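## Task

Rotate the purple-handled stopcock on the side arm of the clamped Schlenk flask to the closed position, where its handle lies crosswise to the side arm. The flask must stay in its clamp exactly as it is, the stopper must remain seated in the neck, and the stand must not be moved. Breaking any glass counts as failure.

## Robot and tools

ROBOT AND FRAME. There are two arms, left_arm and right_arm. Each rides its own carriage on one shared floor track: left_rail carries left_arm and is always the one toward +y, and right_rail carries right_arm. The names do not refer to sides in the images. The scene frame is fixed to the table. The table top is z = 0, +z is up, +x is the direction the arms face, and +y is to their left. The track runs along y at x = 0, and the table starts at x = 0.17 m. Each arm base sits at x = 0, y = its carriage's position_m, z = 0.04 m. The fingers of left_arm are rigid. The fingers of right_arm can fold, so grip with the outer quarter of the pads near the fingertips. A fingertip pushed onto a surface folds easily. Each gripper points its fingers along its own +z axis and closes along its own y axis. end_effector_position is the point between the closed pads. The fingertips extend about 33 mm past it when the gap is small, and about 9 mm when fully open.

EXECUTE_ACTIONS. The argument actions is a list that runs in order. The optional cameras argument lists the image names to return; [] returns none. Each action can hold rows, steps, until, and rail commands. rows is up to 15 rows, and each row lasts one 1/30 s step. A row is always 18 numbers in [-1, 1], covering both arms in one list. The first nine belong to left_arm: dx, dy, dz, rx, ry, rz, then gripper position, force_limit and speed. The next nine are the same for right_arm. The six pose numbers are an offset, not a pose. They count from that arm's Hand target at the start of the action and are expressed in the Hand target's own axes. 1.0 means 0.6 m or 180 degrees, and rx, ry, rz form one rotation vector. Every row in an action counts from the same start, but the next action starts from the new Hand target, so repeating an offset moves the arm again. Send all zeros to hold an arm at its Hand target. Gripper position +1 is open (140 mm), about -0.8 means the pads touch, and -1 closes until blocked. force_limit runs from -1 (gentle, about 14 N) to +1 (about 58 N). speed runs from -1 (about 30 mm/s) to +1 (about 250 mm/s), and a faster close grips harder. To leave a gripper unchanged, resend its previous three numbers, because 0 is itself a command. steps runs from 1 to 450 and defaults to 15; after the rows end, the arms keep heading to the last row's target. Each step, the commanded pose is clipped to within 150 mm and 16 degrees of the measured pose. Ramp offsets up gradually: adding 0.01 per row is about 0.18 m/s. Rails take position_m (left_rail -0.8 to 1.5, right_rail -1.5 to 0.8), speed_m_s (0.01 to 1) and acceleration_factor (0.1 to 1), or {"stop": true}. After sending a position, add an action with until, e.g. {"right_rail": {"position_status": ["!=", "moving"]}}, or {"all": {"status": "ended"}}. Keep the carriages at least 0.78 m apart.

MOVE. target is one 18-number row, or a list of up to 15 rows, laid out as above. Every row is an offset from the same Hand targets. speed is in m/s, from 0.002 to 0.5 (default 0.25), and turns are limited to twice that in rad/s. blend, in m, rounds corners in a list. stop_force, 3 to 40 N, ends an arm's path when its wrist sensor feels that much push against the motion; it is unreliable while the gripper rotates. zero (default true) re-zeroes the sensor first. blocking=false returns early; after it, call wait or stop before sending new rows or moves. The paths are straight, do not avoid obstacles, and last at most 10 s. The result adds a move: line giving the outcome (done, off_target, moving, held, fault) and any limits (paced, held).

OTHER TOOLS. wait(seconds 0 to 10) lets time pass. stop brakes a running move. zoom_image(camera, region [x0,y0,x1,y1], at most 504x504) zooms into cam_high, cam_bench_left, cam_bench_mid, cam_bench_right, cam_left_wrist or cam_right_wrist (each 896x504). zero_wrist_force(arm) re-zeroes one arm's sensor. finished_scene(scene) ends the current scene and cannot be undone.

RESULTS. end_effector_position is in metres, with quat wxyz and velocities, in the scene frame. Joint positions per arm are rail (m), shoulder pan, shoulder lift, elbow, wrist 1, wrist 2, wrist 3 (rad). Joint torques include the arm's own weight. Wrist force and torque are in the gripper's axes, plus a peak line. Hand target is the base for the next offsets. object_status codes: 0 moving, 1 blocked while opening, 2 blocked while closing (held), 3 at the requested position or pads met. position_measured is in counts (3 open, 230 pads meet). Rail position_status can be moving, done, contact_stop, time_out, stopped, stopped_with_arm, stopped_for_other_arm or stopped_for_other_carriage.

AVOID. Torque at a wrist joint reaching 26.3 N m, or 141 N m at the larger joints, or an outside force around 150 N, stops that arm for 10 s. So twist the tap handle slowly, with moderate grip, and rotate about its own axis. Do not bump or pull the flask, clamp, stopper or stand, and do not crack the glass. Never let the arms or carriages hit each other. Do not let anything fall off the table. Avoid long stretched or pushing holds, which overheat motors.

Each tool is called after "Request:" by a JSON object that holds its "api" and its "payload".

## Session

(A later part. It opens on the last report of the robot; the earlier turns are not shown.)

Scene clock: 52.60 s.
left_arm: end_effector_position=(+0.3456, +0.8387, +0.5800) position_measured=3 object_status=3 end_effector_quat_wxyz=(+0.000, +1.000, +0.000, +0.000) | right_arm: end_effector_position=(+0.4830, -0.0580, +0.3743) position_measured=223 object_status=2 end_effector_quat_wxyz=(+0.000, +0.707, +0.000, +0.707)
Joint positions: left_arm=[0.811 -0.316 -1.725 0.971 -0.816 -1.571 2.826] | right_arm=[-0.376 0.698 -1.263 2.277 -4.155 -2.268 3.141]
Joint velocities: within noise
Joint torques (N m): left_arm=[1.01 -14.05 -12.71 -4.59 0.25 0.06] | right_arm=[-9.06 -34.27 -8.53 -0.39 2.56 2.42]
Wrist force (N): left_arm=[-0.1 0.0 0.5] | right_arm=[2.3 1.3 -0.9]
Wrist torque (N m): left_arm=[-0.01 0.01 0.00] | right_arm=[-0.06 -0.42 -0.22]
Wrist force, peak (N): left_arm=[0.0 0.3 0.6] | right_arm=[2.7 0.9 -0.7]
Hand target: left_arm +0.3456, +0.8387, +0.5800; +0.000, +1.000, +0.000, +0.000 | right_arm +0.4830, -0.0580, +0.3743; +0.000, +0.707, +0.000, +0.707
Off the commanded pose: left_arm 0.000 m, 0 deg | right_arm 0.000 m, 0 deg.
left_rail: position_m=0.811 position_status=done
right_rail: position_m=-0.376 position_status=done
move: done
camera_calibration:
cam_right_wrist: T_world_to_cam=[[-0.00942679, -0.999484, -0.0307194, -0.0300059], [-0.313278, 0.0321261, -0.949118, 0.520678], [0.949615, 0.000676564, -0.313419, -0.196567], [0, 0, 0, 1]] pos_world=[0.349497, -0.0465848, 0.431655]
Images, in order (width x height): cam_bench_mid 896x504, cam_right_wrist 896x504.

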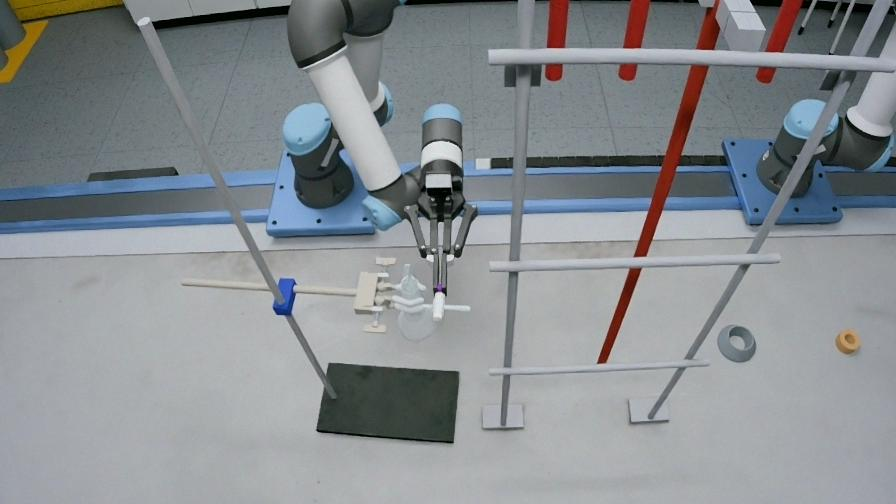

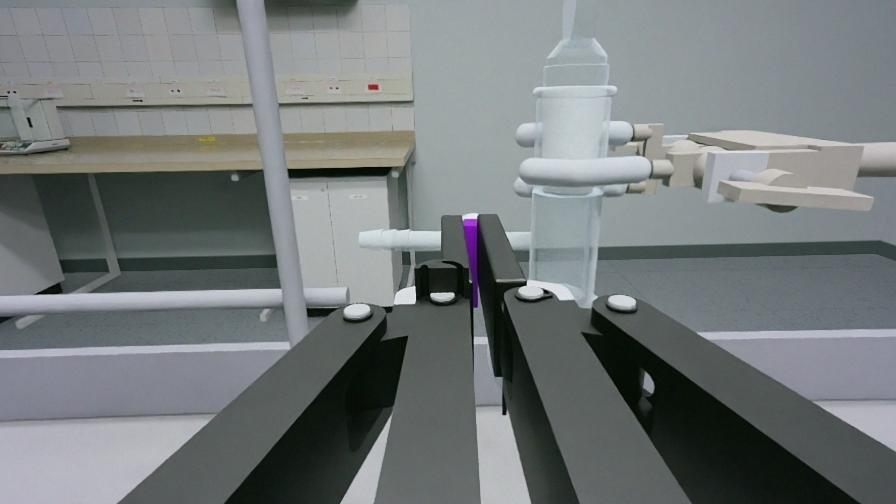

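Request:
{"api": "move", "payload": {"target": [[0,0,0,0,0,0,1,1,1, 0,0,0,0,0,0,-0.62,-1,-1],[0,0,0,0,0,0,1,1,1, 0,0,-0.0833,0,0,0,-0.62,-1,-1]], "speed": 0.12, "cameras": ["cam_right_wrist", "cam_bench_mid"]}}

Request:
{"api": "zoom_image", "payload": {"camera": "cam_right_wrist", "region": [330, 110, 630, 350]}}

Scene clock: 61.63 s.
left_arm: end_effector_position=(+0.3456, +0.8387, +0.5800) position_measured=3 object_status=3 end_effector_quat_wxyz=(+0.000, +1.000, +0.000, +0.000) | right_arm: end_effector_position=(+0.4331, -0.0580, +0.3743) position_measured=208 object_status=3 end_effector_quat_wxyz=(+0.000, +0.707, +0.000, +0.707)
Joint positions: left_arm=[0.811 -0.316 -1.725 0.971 -0.816 -1.571 2.826] | right_arm=[-0.376 0.802 -1.3 2.336 -4.178 -2.373 3.141]
Joint velocities: within noise
Joint torques (N m): left_arm=[0.86 -14.07 -12.19 -4.51 0.3 0.04] | right_arm=[10.12 -32.22 -7.03 -2.79 -1.3 2.29]
Wrist force (N): left_arm=[0.0 0.0 0.4] | right_arm=[1.7 -0.9 0.5]
Wrist torque (N m): left_arm=[0.01 0.00 0.00] | right_arm=[0.04 -0.50 -0.06]
Wrist force, peak (N): left_arm=[0.0 0.0 0.7] | right_arm=[2.6 1.2 -1.0]
Hand target: left_arm +0.3456, +0.8387, +0.5800; +0.000, +1.000, +0.000, +0.000 | right_arm +0.4330, -0.0580, +0.3743; +0.000, +0.707, +0.000, +0.707
Off the commanded pose: left_arm 0.000 m, 0 deg | right_arm 0.000 m, 0 deg.
left_rail: position_m=0.811 position_status=done
right_rail: position_m=-0.376 position_status=done
move: done
camera_calibration:
cam_right_wrist: T_world_to_cam=[[-0.00941821, -0.999476, -0.0309548, -0.0303983], [-0.313307, 0.032347, -0.949101, 0.505071], [0.949605, 0.000759539, -0.313448, -0.149175], [0, 0, 0, 1]] pos_world=[0.299614, -0.0466066, 0.431664]
Images, in order (width x height): cam_bench_mid 896x504, cam_right_wrist 896x504.

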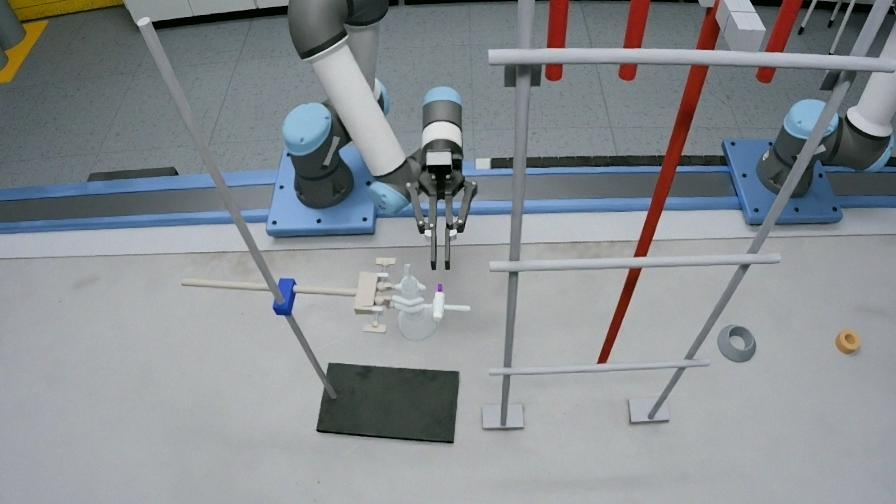

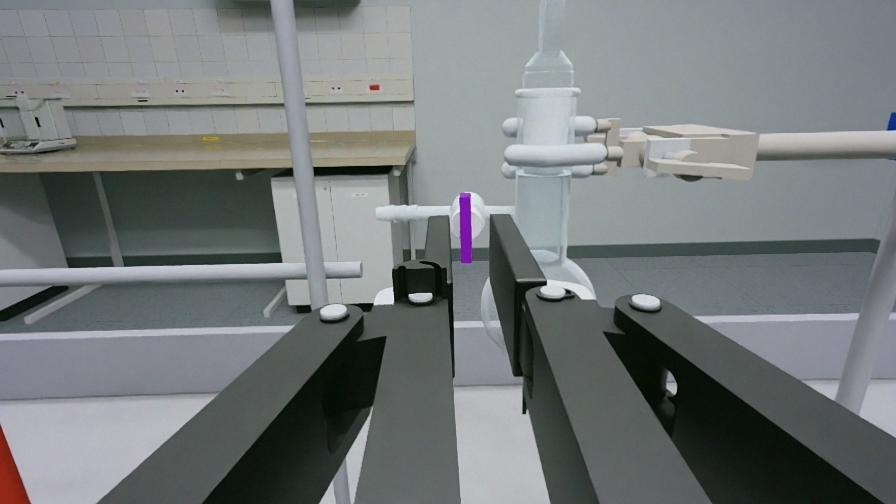

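Scaled by 1.680.

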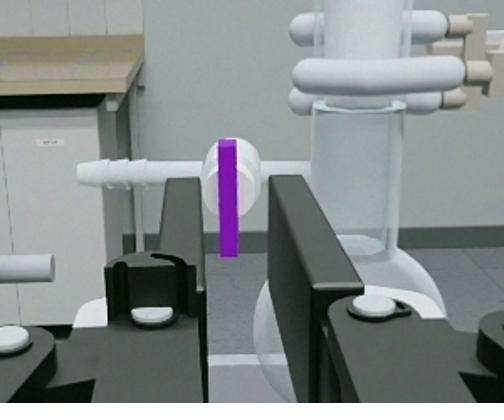

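Request:
{"api": "finished_scene", "payload": {"scene": 1}}

The scene is finished: the task was done.


## Next scene

Rotate the purple-handled stopcock on the side arm of the clamped Schlenk flask to the open position, where its handle runs parallel to the side arm. The flask must stay in its clamp exactly as it is, the stopper must remain seated in the neck, and the stand must not be moved. Breaking any glass counts as failure.

Request:
{"api": "execute_actions", "payload": {"actions": [], "cameras": ["cam_high", "cam_bench_mid", "cam_bench_right", "cam_bench_left"]}}

Scene clock: 0.00 s.
left_arm: end_effector_position=(+0.3456, +0.6984, +0.5800) position_measured=3 object_status=3 end_effector_quat_wxyz=(+0.000, +1.000, +0.000, +0.000) | right_arm: end_effector_position=(+0.3456, -1.3351, +0.5800) position_measured=3 object_status=3 end_effector_quat_wxyz=(+0.000, +1.000, +0.000, +0.000)
Joint positions: left_arm=[0.671 -0.316 -1.725 0.971 -0.816 -1.571 2.826] | right_arm=[-1.362 -0.316 -1.725 0.971 -0.816 -1.571 2.826]
Joint velocities: within noise
Joint torques (N m): no reading
Wrist force (N): no reading
Wrist torque (N m): no reading
Wrist force, peak (N): no reading
Hand target: left_arm +0.3456, +0.6984, +0.5800; +0.000, +1.000, +0.000, +0.000 | right_arm +0.3456, -1.3351, +0.5800; +0.000, +1.000, +0.000, +0.000
Tool commands: left_gripper/position=+1.0 left_gripper/force_limit=+1.0 left_gripper/speed=+1.0 right_gripper/position=+1.0 right_gripper/force_limit=+1.0 right_gripper/speed=+1.0
left_rail: position_m=0.671 position_status=done
right_rail: position_m=-1.362 position_status=done
Images, in order (width x height): cam_high 896x504, cam_bench_left 896x504, cam_bench_mid 896x504, cam_bench_right 896x504.

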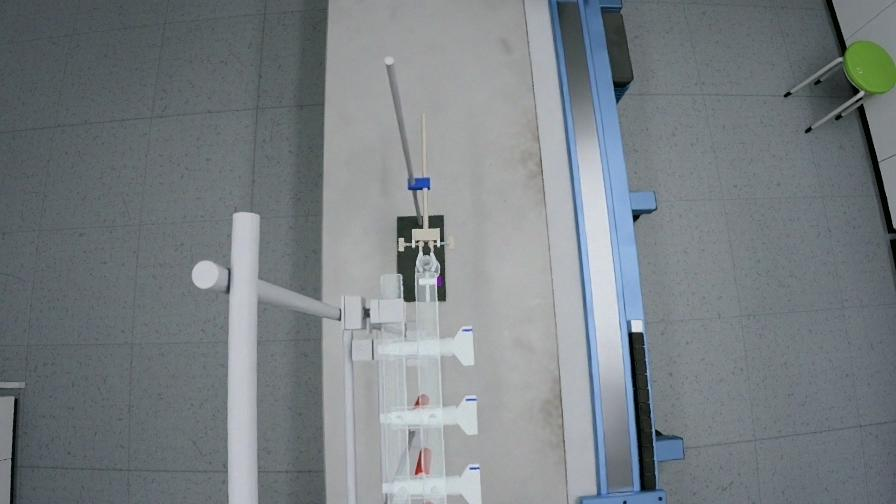

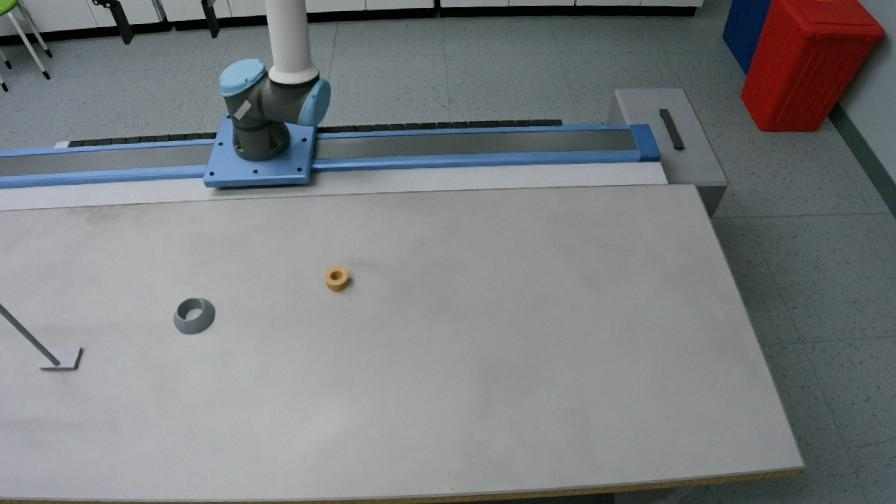

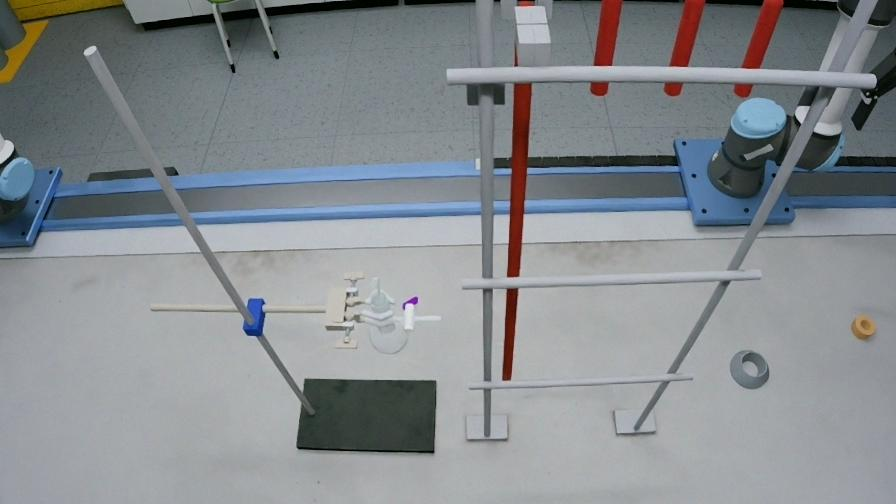

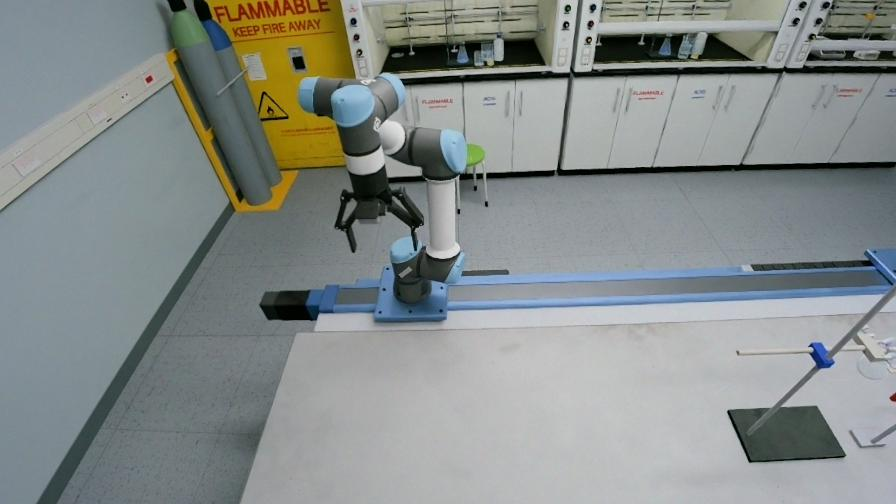

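Request:
{"api": "zoom_image", "payload": {"camera": "cam_bench_mid", "region": [310, 250, 470, 370]}}

Request:
{"api": "zoom_image", "payload": {"camera": "cam_high", "region": [380, 220, 480, 320]}}

Scaled by 3.150.

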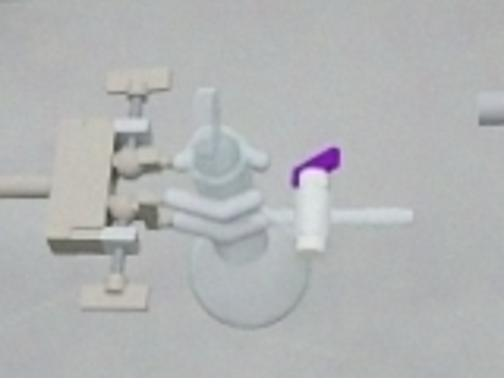

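Scaled by 5.040.

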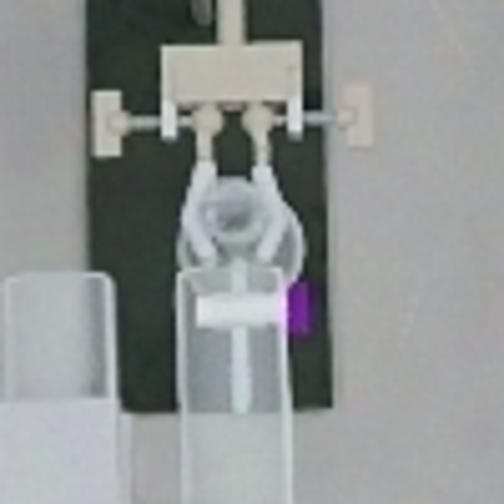

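Request:
{"api": "move", "payload": {"target": [0,0,0,0,0,0,1,1,1, 0.1407,-0.4852,0.351,-0.19542,0.47179,-0.19542,-0.44,-1,0], "speed": 0.5, "blocking": false, "cameras": []}}

Request:
{"api": "execute_actions", "payload": {"actions": [{"right_rail": {"position_m": -0.4215}, "steps": 150, "until": {"all": {"status": "ended"}}}], "cameras": []}}

Request:
{"api": "wait", "payload": {"seconds": 3.0, "cameras": ["cam_right_wrist"]}}

Request:
{"api": "zoom_image", "payload": {"camera": "cam_right_wrist", "region": [330, 110, 600, 330]}}

Scene clock: 9.03 s.
left_arm: end_effector_position=(+0.3456, +0.6984, +0.5800) position_measured=3 object_status=3 end_effector_quat_wxyz=(+0.000, +1.000, +0.000, +0.000) | right_arm: end_effector_position=(+0.3544, -1.2906, +0.5494) position_measured=100 object_status=0 end_effector_quat_wxyz=(+0.035, +0.994, +0.048, +0.095) end_effector_velocity=(+0.036, +0.160, -0.116) end_effector_angular_velocity=(-0.250, -0.717, +0.347)
Joint positions: left_arm=[0.671 -0.316 -1.725 0.971 -0.816 -1.571 2.826] | right_arm=[-1.362 -0.148 -1.9 1.275 -1.146 -1.603 2.894]
Joint velocities: left_arm=[within noise] | right_arm=[0 0.665 -0.57 1.065 -1.233 -0.202 0.284]
Joint torques (N m): left_arm=[-0.44 -13.74 -18.7 -3.75 0 0.15] | right_arm=[14.36 -18.05 1.84 -6.36 -2.46 3.55]
Wrist force (N): left_arm=[0.0 -0.2 0.5] | right_arm=[0.8 0.1 -0.6]
Wrist torque (N m): left_arm=[-0.04 -0.01 0.00] | right_arm=[0.04 -0.17 -0.03]
Wrist force, peak (N): left_arm=[0.0 -0.2 0.5] | right_arm=[0.5 1.1 -1.1]
Hand target: left_arm +0.3456, +0.6984, +0.5800; +0.000, +1.000, +0.000, +0.000 | right_arm +0.3651, -1.2680, +0.5315; +0.070, +0.980, +0.070, +0.170
Tool commands: left_gripper/position=+1.0 left_gripper/force_limit=+1.0 left_gripper/speed=+1.0 right_gripper/position=-0.44 right_gripper/force_limit=-1.0 right_gripper/speed=+0.0
Off the commanded pose: left_arm 0.000 m, 0 deg | right_arm 0.315 m, 86 deg.
left_rail: position_m=0.671 position_status=done
right_rail: position_m=-1.362 position_status=done
move: running
No camera images: "cameras" was empty.

Scene clock: 10.80 s.
left_arm: end_effector_position=(+0.3456, +0.6984, +0.5800) position_measured=3 object_status=3 end_effector_quat_wxyz=(+0.000, +1.000, +0.000, +0.000) | right_arm: end_effector_position=(+0.4279, -0.1054, +0.3671) position_measured=185 object_status=3 end_effector_quat_wxyz=(+0.267, +0.679, +0.273, +0.627) end_effector_velocity=(+0.010, +0.014, +0.015) end_effector_angular_velocity=(-0.008, -0.446, +0.136)
Joint positions: left_arm=[0.671 -0.316 -1.725 0.971 -0.816 -1.571 2.826] | right_arm=[-0.422 0.823 -1.357 2.346 -4.022 -2.411 2.437]
Joint velocities: left_arm=[within noise] | right_arm=[0.002 -0.062 0.427 0 -1.117 0.16 -0.527]
Joint torques (N m): left_arm=[-0.5 -13.82 -17.84 -3.97 0.09 0.16] | right_arm=[-7.79 -19.32 -19.21 -4.12 1.98 -3.44]
Wrist force (N): left_arm=[0.3 0.0 0.1] | right_arm=[1.9 -0.8 0.9]
Wrist torque (N m): left_arm=[0.01 -0.07 0.00] | right_arm=[0.03 -0.44 -0.01]
Wrist force, peak (N): left_arm=[0.3 0.0 0.5] | right_arm=[4.1 -3.3 0.6]
Hand target: left_arm +0.3456, +0.6984, +0.5800; +0.000, +1.000, +0.000, +0.000 | right_arm +0.4300, -0.1033, +0.3694; +0.271, +0.653, +0.271, +0.653
Tool commands: left_gripper/position=+1.0 left_gripper/force_limit=+1.0 left_gripper/speed=+1.0 right_gripper/position=-0.44 right_gripper/force_limit=-1.0 right_gripper/speed=+0.0
Off the commanded pose: left_arm 0.000 m, 0 deg | right_arm 0.004 m, 4 deg.
left_rail: position_m=0.671 position_status=done
right_rail: position_m=-0.422 position_m_goal=-0.421 position_status=done
earlier move: running; limits=paced
No camera images: "cameras" was empty.

Scene clock: 11.27 s.
left_arm: end_effector_position=(+0.3456, +0.6984, +0.5800) position_measured=3 object_status=3 end_effector_quat_wxyz=(+0.000, +1.000, +0.000, +0.000) | right_arm: end_effector_position=(+0.4300, -0.1032, +0.3694) position_measured=185 object_status=3 end_effector_quat_wxyz=(+0.271, +0.654, +0.271, +0.653) end_effector_velocity=(+0.001, +0.001, +0.000) end_effector_angular_velocity=(-0.001, -0.013, +0.004)
Joint positions: left_arm=[0.671 -0.316 -1.725 0.971 -0.816 -1.571 2.826] | right_arm=[-0.422 0.811 -1.289 2.342 -4.192 -2.382 2.358]
Joint velocities: left_arm=[within noise] | right_arm=[0 -0.003 0.014 -0.002 -0.031 0.007 -0.015]
Joint torques (N m): left_arm=[-0.67 -13.35 -17.6 -4.02 0.1 0.1] | right_arm=[-8.04 -17.69 -20.37 -2.73 1.63 -2.19]
Wrist force (N): left_arm=[0.0 0.2 0.1] | right_arm=[1.7 -0.6 1.3]
Wrist torque (N m): left_arm=[0.04 0.00 0.00] | right_arm=[0.06 -0.43 0.00]
Wrist force, peak (N): left_arm=[0.3 -0.1 0.3] | right_arm=[2.2 -0.7 1.0]
Hand target: left_arm +0.3456, +0.6984, +0.5800; +0.000, +1.000, +0.000, +0.000 | right_arm +0.4300, -0.1031, +0.3694; +0.271, +0.653, +0.271, +0.653
Tool commands: left_gripper/position=+1.0 left_gripper/force_limit=+1.0 left_gripper/speed=+1.0 right_gripper/position=-0.44 right_gripper/force_limit=-1.0 right_gripper/speed=+0.0
Off the commanded pose: left_arm 0.000 m, 0 deg | right_arm 0.000 m, 0 deg.
left_rail: position_m=0.671 position_status=done
right_rail: position_m=-0.422 position_m_goal=-0.421 position_status=done
earlier move: done; limits=paced
wait: 0.47 of 3 s (the move ended)
camera_calibration:
cam_right_wrist: T_world_to_cam=[[-0.00877599, -0.728892, 0.684572, -0.312422], [-0.314482, -0.64785, -0.693824, 0.336892], [0.949223, -0.221375, -0.223538, -0.203659], [0, 0, 0, 1]] pos_world=[0.296523, -0.0545513, 0.402093]
Images, in order (width x height): cam_right_wrist 896x504.

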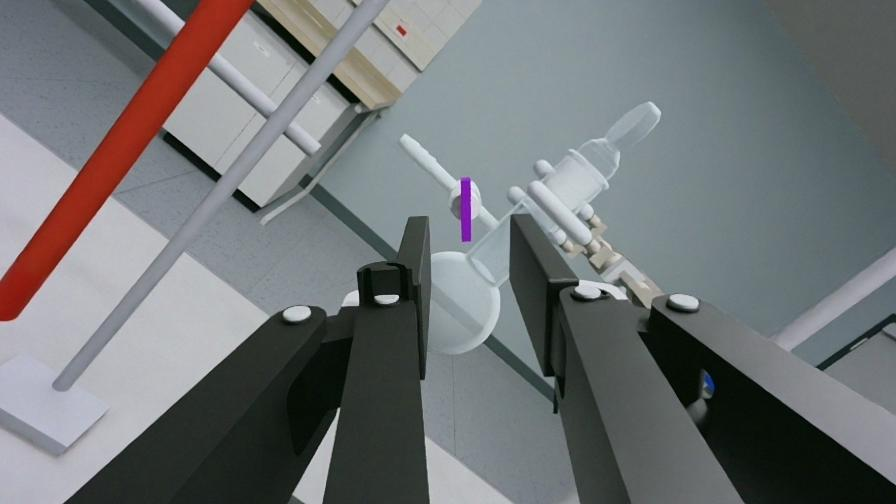

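Scaled by 1.867.

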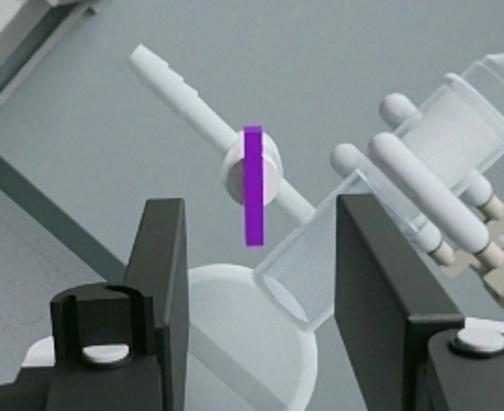

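Request:
{"api": "execute_actions", "payload": {"actions": [], "cameras": []}}

Request:
{"api": "move", "payload": {"target": [[0,0,0,0,0,0,1,1,1,-0.002,0.0027,0.0875,0,0,0,-0.44,-1,0]], "speed": [0.13], "cameras": ["cam_right_wrist"]}}

Request:
{"api": "zoom_image", "payload": {"camera": "cam_right_wrist", "region": [350, 110, 590, 320]}}

Scene clock: 14.20 s.
left_arm: end_effector_position=(+0.3456, +0.6984, +0.5800) position_measured=3 object_status=3 end_effector_quat_wxyz=(+0.000, +1.000, +0.000, +0.000) | right_arm: end_effector_position=(+0.4300, -0.1031, +0.3694) position_measured=185 object_status=3 end_effector_quat_wxyz=(+0.271, +0.653, +0.271, +0.653)
Joint positions: left_arm=[0.671 -0.316 -1.725 0.971 -0.816 -1.571 2.826] | right_arm=[-0.421 0.81 -1.288 2.341 -4.195 -2.381 2.356]
Joint velocities: within noise
Joint torques (N m): left_arm=[-0.56 -13.72 -15.96 -4.46 0.13 0.18] | right_arm=[-7.57 -17.91 -14.86 -2.61 1.45 -1.98]
Wrist force (N): left_arm=[-0.1 0.1 0.2] | right_arm=[1.8 -0.5 1.3]
Wrist torque (N m): left_arm=[0.01 0.02 0.00] | right_arm=[0.09 -0.46 0.00]
Wrist force, peak (N): left_arm=[0.5 0.0 0.3] | right_arm=[2.2 -0.9 0.9]
Hand target: left_arm +0.3456, +0.6984, +0.5800; +0.000, +1.000, +0.000, +0.000 | right_arm +0.4300, -0.1031, +0.3694; +0.271, +0.653, +0.271, +0.653
Tool commands: left_gripper/position=+1.0 left_gripper/force_limit=+1.0 left_gripper/speed=+1.0 right_gripper/position=-0.44 right_gripper/force_limit=-1.0 right_gripper/speed=+0.0
Off the commanded pose: left_arm 0.000 m, 0 deg | right_arm 0.000 m, 0 deg.
left_rail: position_m=0.671 position_status=done
right_rail: position_m=-0.421 position_status=done
No camera images: "cameras" was empty.

Scene clock: 15.17 s.
left_arm: end_effector_position=(+0.3456, +0.6984, +0.5800) position_measured=3 object_status=3 end_effector_quat_wxyz=(+0.000, +1.000, +0.000, +0.000) | right_arm: end_effector_position=(+0.4824, -0.1051, +0.3697) position_measured=185 object_status=3 end_effector_quat_wxyz=(+0.271, +0.653, +0.271, +0.653)
Joint positions: left_arm=[0.671 -0.316 -1.725 0.971 -0.816 -1.571 2.826] | right_arm=[-0.421 0.695 -1.254 2.285 -4.172 -2.266 2.356]
Joint velocities: within noise
Joint torques (N m): left_arm=[-0.07 -13.96 -15.61 -4.63 0.07 0.05] | right_arm=[-8.33 -19.25 -21.42 -0.44 1.37 -1.66]
Wrist force (N): left_arm=[0.3 -0.2 0.3] | right_arm=[2.0 -0.6 1.3]
Wrist torque (N m): left_arm=[-0.04 -0.07 0.00] | right_arm=[0.08 -0.49 0.01]
Wrist force, peak (N): left_arm=[0.3 -0.1 0.6] | right_arm=[1.8 -0.6 2.1]
Hand target: left_arm +0.3456, +0.6984, +0.5800; +0.000, +1.000, +0.000, +0.000 | right_arm +0.4825, -0.1051, +0.3697; +0.271, +0.653, +0.271, +0.653
Off the commanded pose: left_arm 0.000 m, 0 deg | right_arm 0.000 m, 0 deg.
left_rail: position_m=0.671 position_status=done
right_rail: position_m=-0.421 position_status=done
move: done
camera_calibration:
cam_right_wrist: T_world_to_cam=[[-0.00942733, -0.728841, 0.684618, -0.313276], [-0.313326, -0.648017, -0.69419, 0.351888], [0.949599, -0.221053, -0.222256, -0.254403], [0, 0, 0, 1]] pos_world=[0.348883, -0.0565358, 0.402209]
Images, in order (width x height): cam_right_wrist 896x504.

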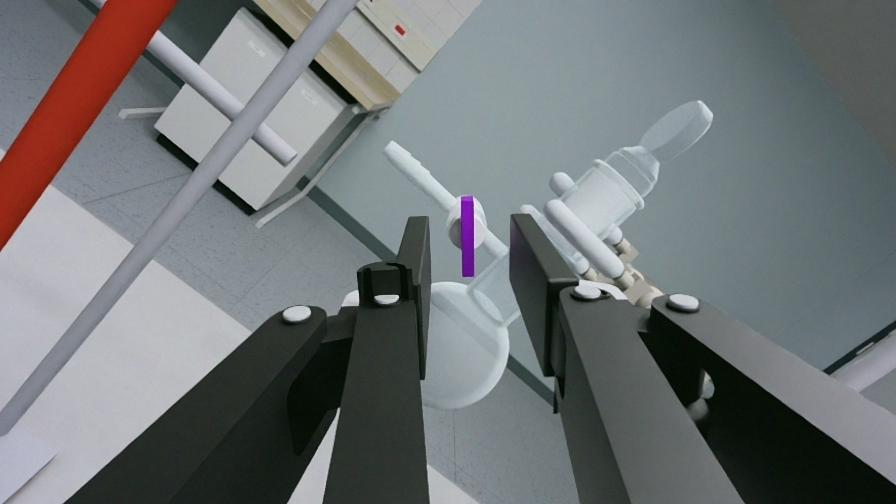

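Scaled by 2.100.

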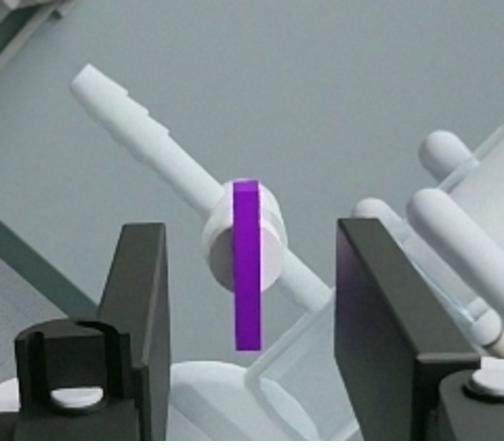

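Request:
{"api": "move", "payload": {"target": [[0,0,0,0,0,0,1,1,1,0,0.0013,0.025,0,0,0,-0.44,-1,0]], "speed": [0.08], "cameras": ["cam_right_wrist"]}}

Request:
{"api": "zoom_image", "payload": {"camera": "cam_right_wrist", "region": [350, 110, 590, 320]}}

Scene clock: 20.43 s.
left_arm: end_effector_position=(+0.3456, +0.6984, +0.5800) position_measured=3 object_status=3 end_effector_quat_wxyz=(+0.000, +1.000, +0.000, +0.000) | right_arm: end_effector_position=(+0.4974, -0.1057, +0.3703) position_measured=185 object_status=3 end_effector_quat_wxyz=(+0.271, +0.653, +0.271, +0.653)
Joint positions: left_arm=[0.671 -0.316 -1.725 0.971 -0.816 -1.571 2.826] | right_arm=[-0.421 0.666 -1.244 2.264 -4.163 -2.237 2.356]
Joint velocities: within noise
Joint torques (N m): left_arm=[0.08 -13.81 -13.7 -4.83 0.1 0.15] | right_arm=[-8.24 -19.76 -21.04 -0.5 1.59 1.42]
Wrist force (N): left_arm=[0.2 0.1 0.3] | right_arm=[1.6 -0.8 1.3]
Wrist torque (N m): left_arm=[0.03 -0.03 -0.01] | right_arm=[0.03 -0.38 0.00]
Wrist force, peak (N): left_arm=[0.4 0.1 0.5] | right_arm=[2.2 -1.0 1.2]
Hand target: left_arm +0.3456, +0.6984, +0.5800; +0.000, +1.000, +0.000, +0.000 | right_arm +0.4975, -0.1057, +0.3703; +0.271, +0.653, +0.271, +0.653
Off the commanded pose: left_arm 0.000 m, 0 deg | right_arm 0.000 m, 0 deg.
left_rail: position_m=0.671 position_status=done
right_rail: position_m=-0.421 position_status=done
move: done
camera_calibration:
cam_right_wrist: T_world_to_cam=[[-0.00942341, -0.728851, 0.684608, -0.313906], [-0.313324, -0.648009, -0.694199, 0.35662], [0.9496, -0.221046, -0.22226, -0.268655], [0, 0, 0, 1]] pos_world=[0.363894, -0.0570822, 0.402757]
Images, in order (width x height): cam_right_wrist 896x504.

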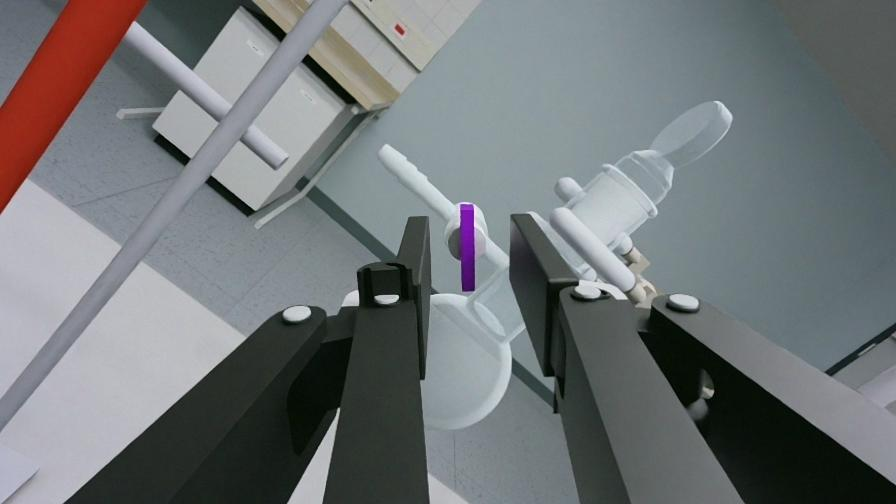

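Scaled by 2.100.

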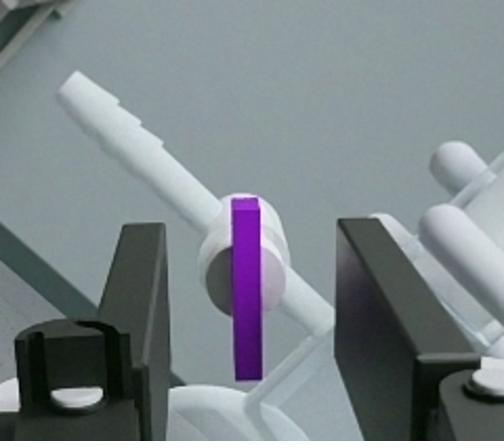

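Request:
{"api": "move", "payload": {"target": [[0,0,0,0,0,0,1,1,1,0.0013,-0.0008,0.0058,0,0,0,-0.44,-1,0],[0,0,0,0,0,0,1,1,1,0.0013,-0.0008,0.0058,0,0,0,-1,-1,-1]], "speed": [0.06, 0.06], "cameras": ["cam_right_wrist"]}}

Request:
{"api": "zoom_image", "payload": {"camera": "cam_right_wrist", "region": [350, 110, 590, 320]}}

Scene clock: 24.43 s.
left_arm: end_effector_position=(+0.3456, +0.6984, +0.5800) position_measured=3 object_status=3 end_effector_quat_wxyz=(+0.000, +1.000, +0.000, +0.000) | right_arm: end_effector_position=(+0.5010, -0.1048, +0.3705) position_measured=223 object_status=2 end_effector_quat_wxyz=(+0.271, +0.653, +0.271, +0.653)
Joint positions: left_arm=[0.671 -0.316 -1.725 0.971 -0.816 -1.571 2.826] | right_arm=[-0.421 0.661 -1.24 2.257 -4.159 -2.232 2.356]
Joint velocities: within noise
Joint torques (N m): left_arm=[-0.39 -13.6 -12.41 -4.65 0.2 0.07] | right_arm=[-6.85 -22.18 -20.24 -1.57 0 0.97]
Wrist force (N): left_arm=[0.1 -0.1 0.1] | right_arm=[1.7 -2.4 0.5]
Wrist torque (N m): left_arm=[-0.02 -0.02 0.00] | right_arm=[0.02 -0.45 0.01]
Wrist force, peak (N): left_arm=[0.5 0.0 0.5] | right_arm=[1.8 -2.7 0.6]
Hand target: left_arm +0.3456, +0.6984, +0.5800; +0.000, +1.000, +0.000, +0.000 | right_arm +0.5010, -0.1048, +0.3705; +0.271, +0.653, +0.271, +0.653
Off the commanded pose: left_arm 0.000 m, 0 deg | right_arm 0.000 m, 0 deg.
left_rail: position_m=0.671 position_status=done
right_rail: position_m=-0.421 position_status=done
move: done
camera_calibration:
cam_right_wrist: T_world_to_cam=[[-0.00936111, -0.728833, 0.684627, -0.313386], [-0.313312, -0.648044, -0.694172, 0.358461], [0.949604, -0.221, -0.222286, -0.271828], [0, 0, 0, 1]] pos_world=[0.367505, -0.0561816, 0.402962]
Images, in order (width x height): cam_right_wrist 896x504.

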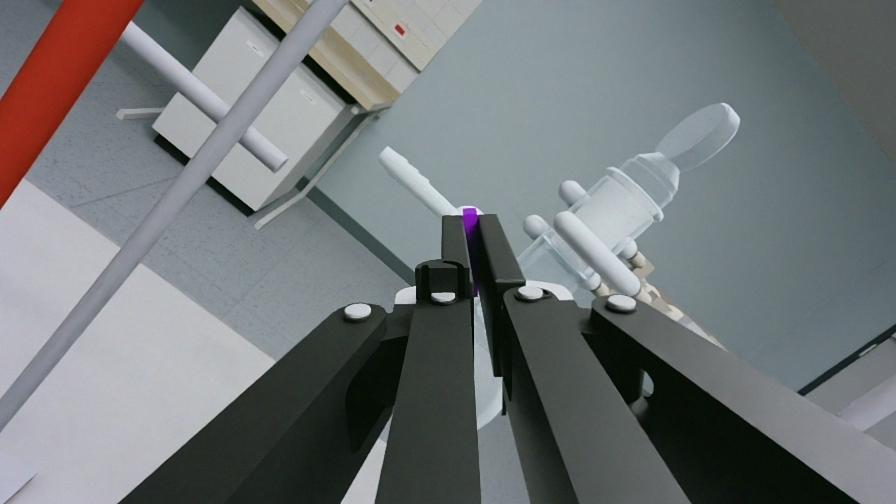

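Scaled by 2.100.

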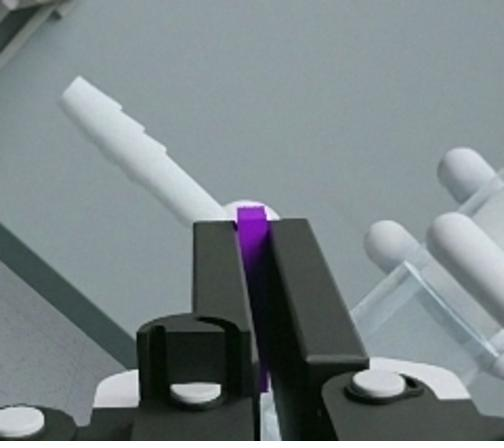

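Request:
{"api": "move", "payload": {"target": [[0,0,0,0,0,0,1,1,1,0,-0.0006,0,0,0,-0.1,-1,-1,-1]], "speed": [0.25], "cameras": []}}

Scene clock: 26.17 s.
left_arm: end_effector_position=(+0.3456, +0.6984, +0.5800) position_measured=3 object_status=3 end_effector_quat_wxyz=(+0.000, +1.000, +0.000, +0.000) | right_arm: end_effector_position=(+0.5010, -0.1045, +0.3702) position_measured=223 object_status=2 end_effector_quat_wxyz=(+0.369, +0.603, +0.369, +0.603)
Joint positions: left_arm=[0.671 -0.316 -1.725 0.971 -0.816 -1.571 2.826] | right_arm=[-0.421 0.662 -1.239 2.256 -4.159 -2.233 2.042]
Joint velocities: within noise
Joint torques (N m): left_arm=[0.3 -13.92 -12.83 -4.73 0.22 0.17] | right_arm=[7.93 -21.75 -21.45 -3.57 0.4 -2.24]
Wrist force (N): left_arm=[0.1 0.1 0.0] | right_arm=[0.7 -2.4 1.2]
Wrist torque (N m): left_arm=[0.02 -0.02 0.00] | right_arm=[0.10 -0.46 0.15]
Wrist force, peak (N): left_arm=[0.5 0.1 0.3] | right_arm=[1.9 -2.5 0.8]
Hand target: left_arm +0.3456, +0.6984, +0.5800; +0.000, +1.000, +0.000, +0.000 | right_arm +0.5010, -0.1045, +0.3702; +0.369, +0.603, +0.369, +0.603
Off the commanded pose: left_arm 0.000 m, 0 deg | right_arm 0.000 m, 0 deg.
left_rail: position_m=0.671 position_status=done
right_rail: position_m=-0.421 position_status=done
move: done
No camera images: "cameras" was empty.

Request:
{"api": "move", "payload": {"target": [[0,0,0,0,0,0,1,1,1,-0.0003,-0.0005,0,0,0,-0.15,-1,-1,-1]], "speed": [0.25], "cameras": ["cam_right_wrist"]}}

Request:
{"api": "zoom_image", "payload": {"camera": "cam_right_wrist", "region": [330, 80, 630, 320]}}

Scene clock: 28.67 s.
left_arm: end_effector_position=(+0.3456, +0.6984, +0.5800) position_measured=3 object_status=3 end_effector_quat_wxyz=(+0.000, +1.000, +0.000, +0.000) | right_arm: end_effector_position=(+0.5010, -0.1045, +0.3699) position_measured=223 object_status=2 end_effector_quat_wxyz=(+0.500, +0.500, +0.500, +0.500)
Joint positions: left_arm=[0.671 -0.316 -1.725 0.971 -0.816 -1.571 2.826] | right_arm=[-0.421 0.662 -1.238 2.257 -4.16 -2.233 1.571]
Joint velocities: within noise
Joint torques (N m): left_arm=[0.47 -14.41 -12.76 -4.7 0.16 0.19] | right_arm=[-3.32 -22.47 -21.06 -3.67 0.81 -2.23]
Wrist force (N): left_arm=[0.1 0.0 0.0] | right_arm=[1.3 -2.2 1.2]
Wrist torque (N m): left_arm=[0.01 -0.03 0.00] | right_arm=[0.19 -0.08 0.21]
Wrist force, peak (N): left_arm=[0.3 0.0 0.5] | right_arm=[1.2 -2.7 0.8]
Hand target: left_arm +0.3456, +0.6984, +0.5800; +0.000, +1.000, +0.000, +0.000 | right_arm +0.5010, -0.1046, +0.3699; +0.500, +0.500, +0.500, +0.500
Off the commanded pose: left_arm 0.000 m, 0 deg | right_arm 0.000 m, 0 deg.
left_rail: position_m=0.671 position_status=done
right_rail: position_m=-0.421 position_status=done
move: done
camera_calibration:
cam_right_wrist: T_world_to_cam=[[-0.00936985, -0.0315063, 0.99946, -0.356355], [-0.313271, -0.949095, -0.0328555, 0.0821103], [0.949618, -0.313409, -0.000977119, -0.363398], [0, 0, 0, 1]] pos_world=[0.367473, -0.0471892, 0.358506]
Images, in order (width x height): cam_right_wrist 896x504.

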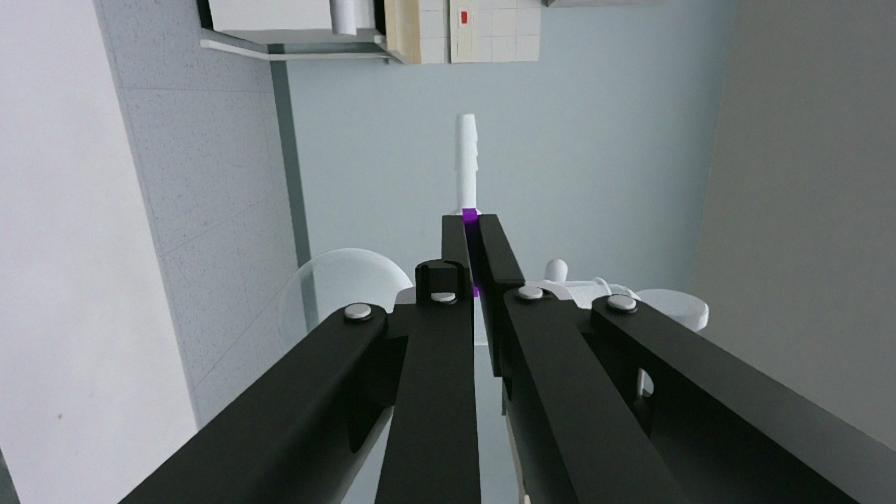

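Scaled by 1.680.

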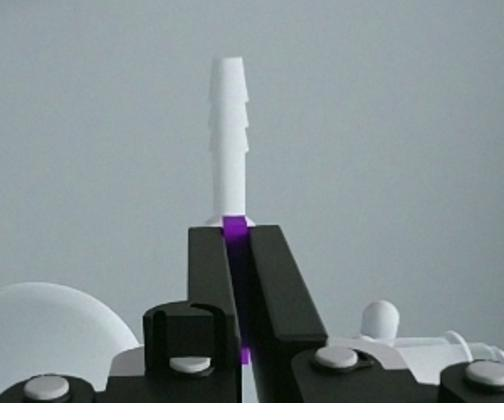

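Request:
{"api": "move", "payload": {"target": [[0,0,0,0,0,0,1,1,1,0,0,0,0,0,0,-0.6,-1,-1],[0,0,0,0,0,0,1,1,1,0,0,-0.0833,0,0,0,-0.6,-1,-1]], "speed": [0.1, 0.13], "cameras": ["cam_right_wrist"]}}

Request:
{"api": "zoom_image", "payload": {"camera": "cam_right_wrist", "region": [360, 90, 570, 310]}}

Scene clock: 31.67 s.
left_arm: end_effector_position=(+0.3456, +0.6984, +0.5800) position_measured=3 object_status=3 end_effector_quat_wxyz=(+0.000, +1.000, +0.000, +0.000) | right_arm: end_effector_position=(+0.4511, -0.1046, +0.3699) position_measured=205 object_status=3 end_effector_quat_wxyz=(+0.500, +0.500, +0.500, +0.500)
Joint positions: left_arm=[0.671 -0.316 -1.725 0.971 -0.816 -1.571 2.826] | right_arm=[-0.421 0.76 -1.277 2.322 -4.186 -2.331 1.571]
Joint velocities: within noise
Joint torques (N m): left_arm=[0.25 -14.23 -12.52 -4.77 0.25 0.09] | right_arm=[7.65 -36 -7.54 -3.02 -1.3 -1.45]
Wrist force (N): left_arm=[0.2 -0.1 0.2] | right_arm=[0.7 0.0 0.9]
Wrist torque (N m): left_arm=[-0.01 -0.05 0.00] | right_arm=[0.16 -0.16 0.08]
Wrist force, peak (N): left_arm=[0.6 0.2 0.1] | right_arm=[1.5 -2.9 0.8]
Hand target: left_arm +0.3456, +0.6984, +0.5800; +0.000, +1.000, +0.000, +0.000 | right_arm +0.4510, -0.1046, +0.3699; +0.500, +0.500, +0.500, +0.500
Off the commanded pose: left_arm 0.000 m, 0 deg | right_arm 0.000 m, 0 deg.
left_rail: position_m=0.671 position_status=done
right_rail: position_m=-0.421 position_status=done
move: done
camera_calibration:
cam_right_wrist: T_world_to_cam=[[-0.00940597, -0.0312779, 0.999466, -0.356787], [-0.31331, -0.949089, -0.0326499, 0.0664006], [0.949604, -0.31345, -0.000872577, -0.316096], [0, 0, 0, 1]] pos_world=[0.317614, -0.0472197, 0.358489]
Images, in order (width x height): cam_right_wrist 896x504.

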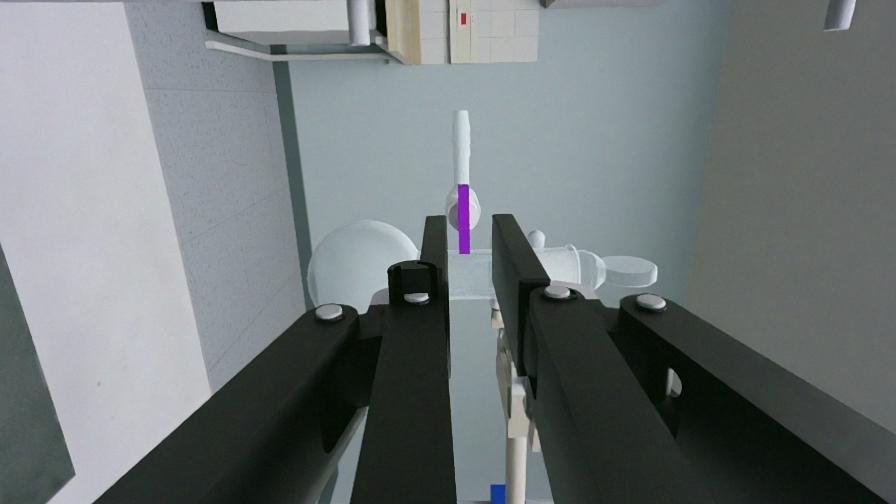

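Scaled by 2.291.

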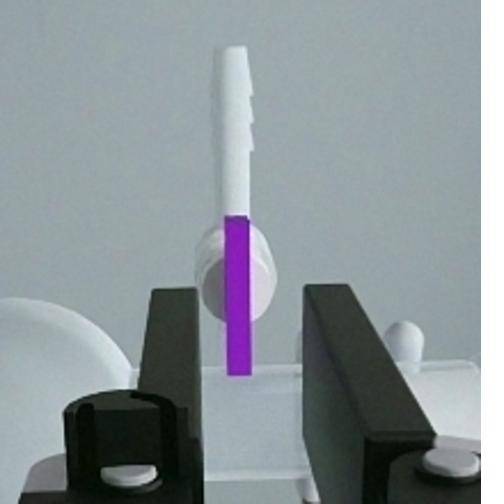

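Request:
{"api": "finished_scene", "payload": {"scene": 2}}

The scene is finished: the task was done.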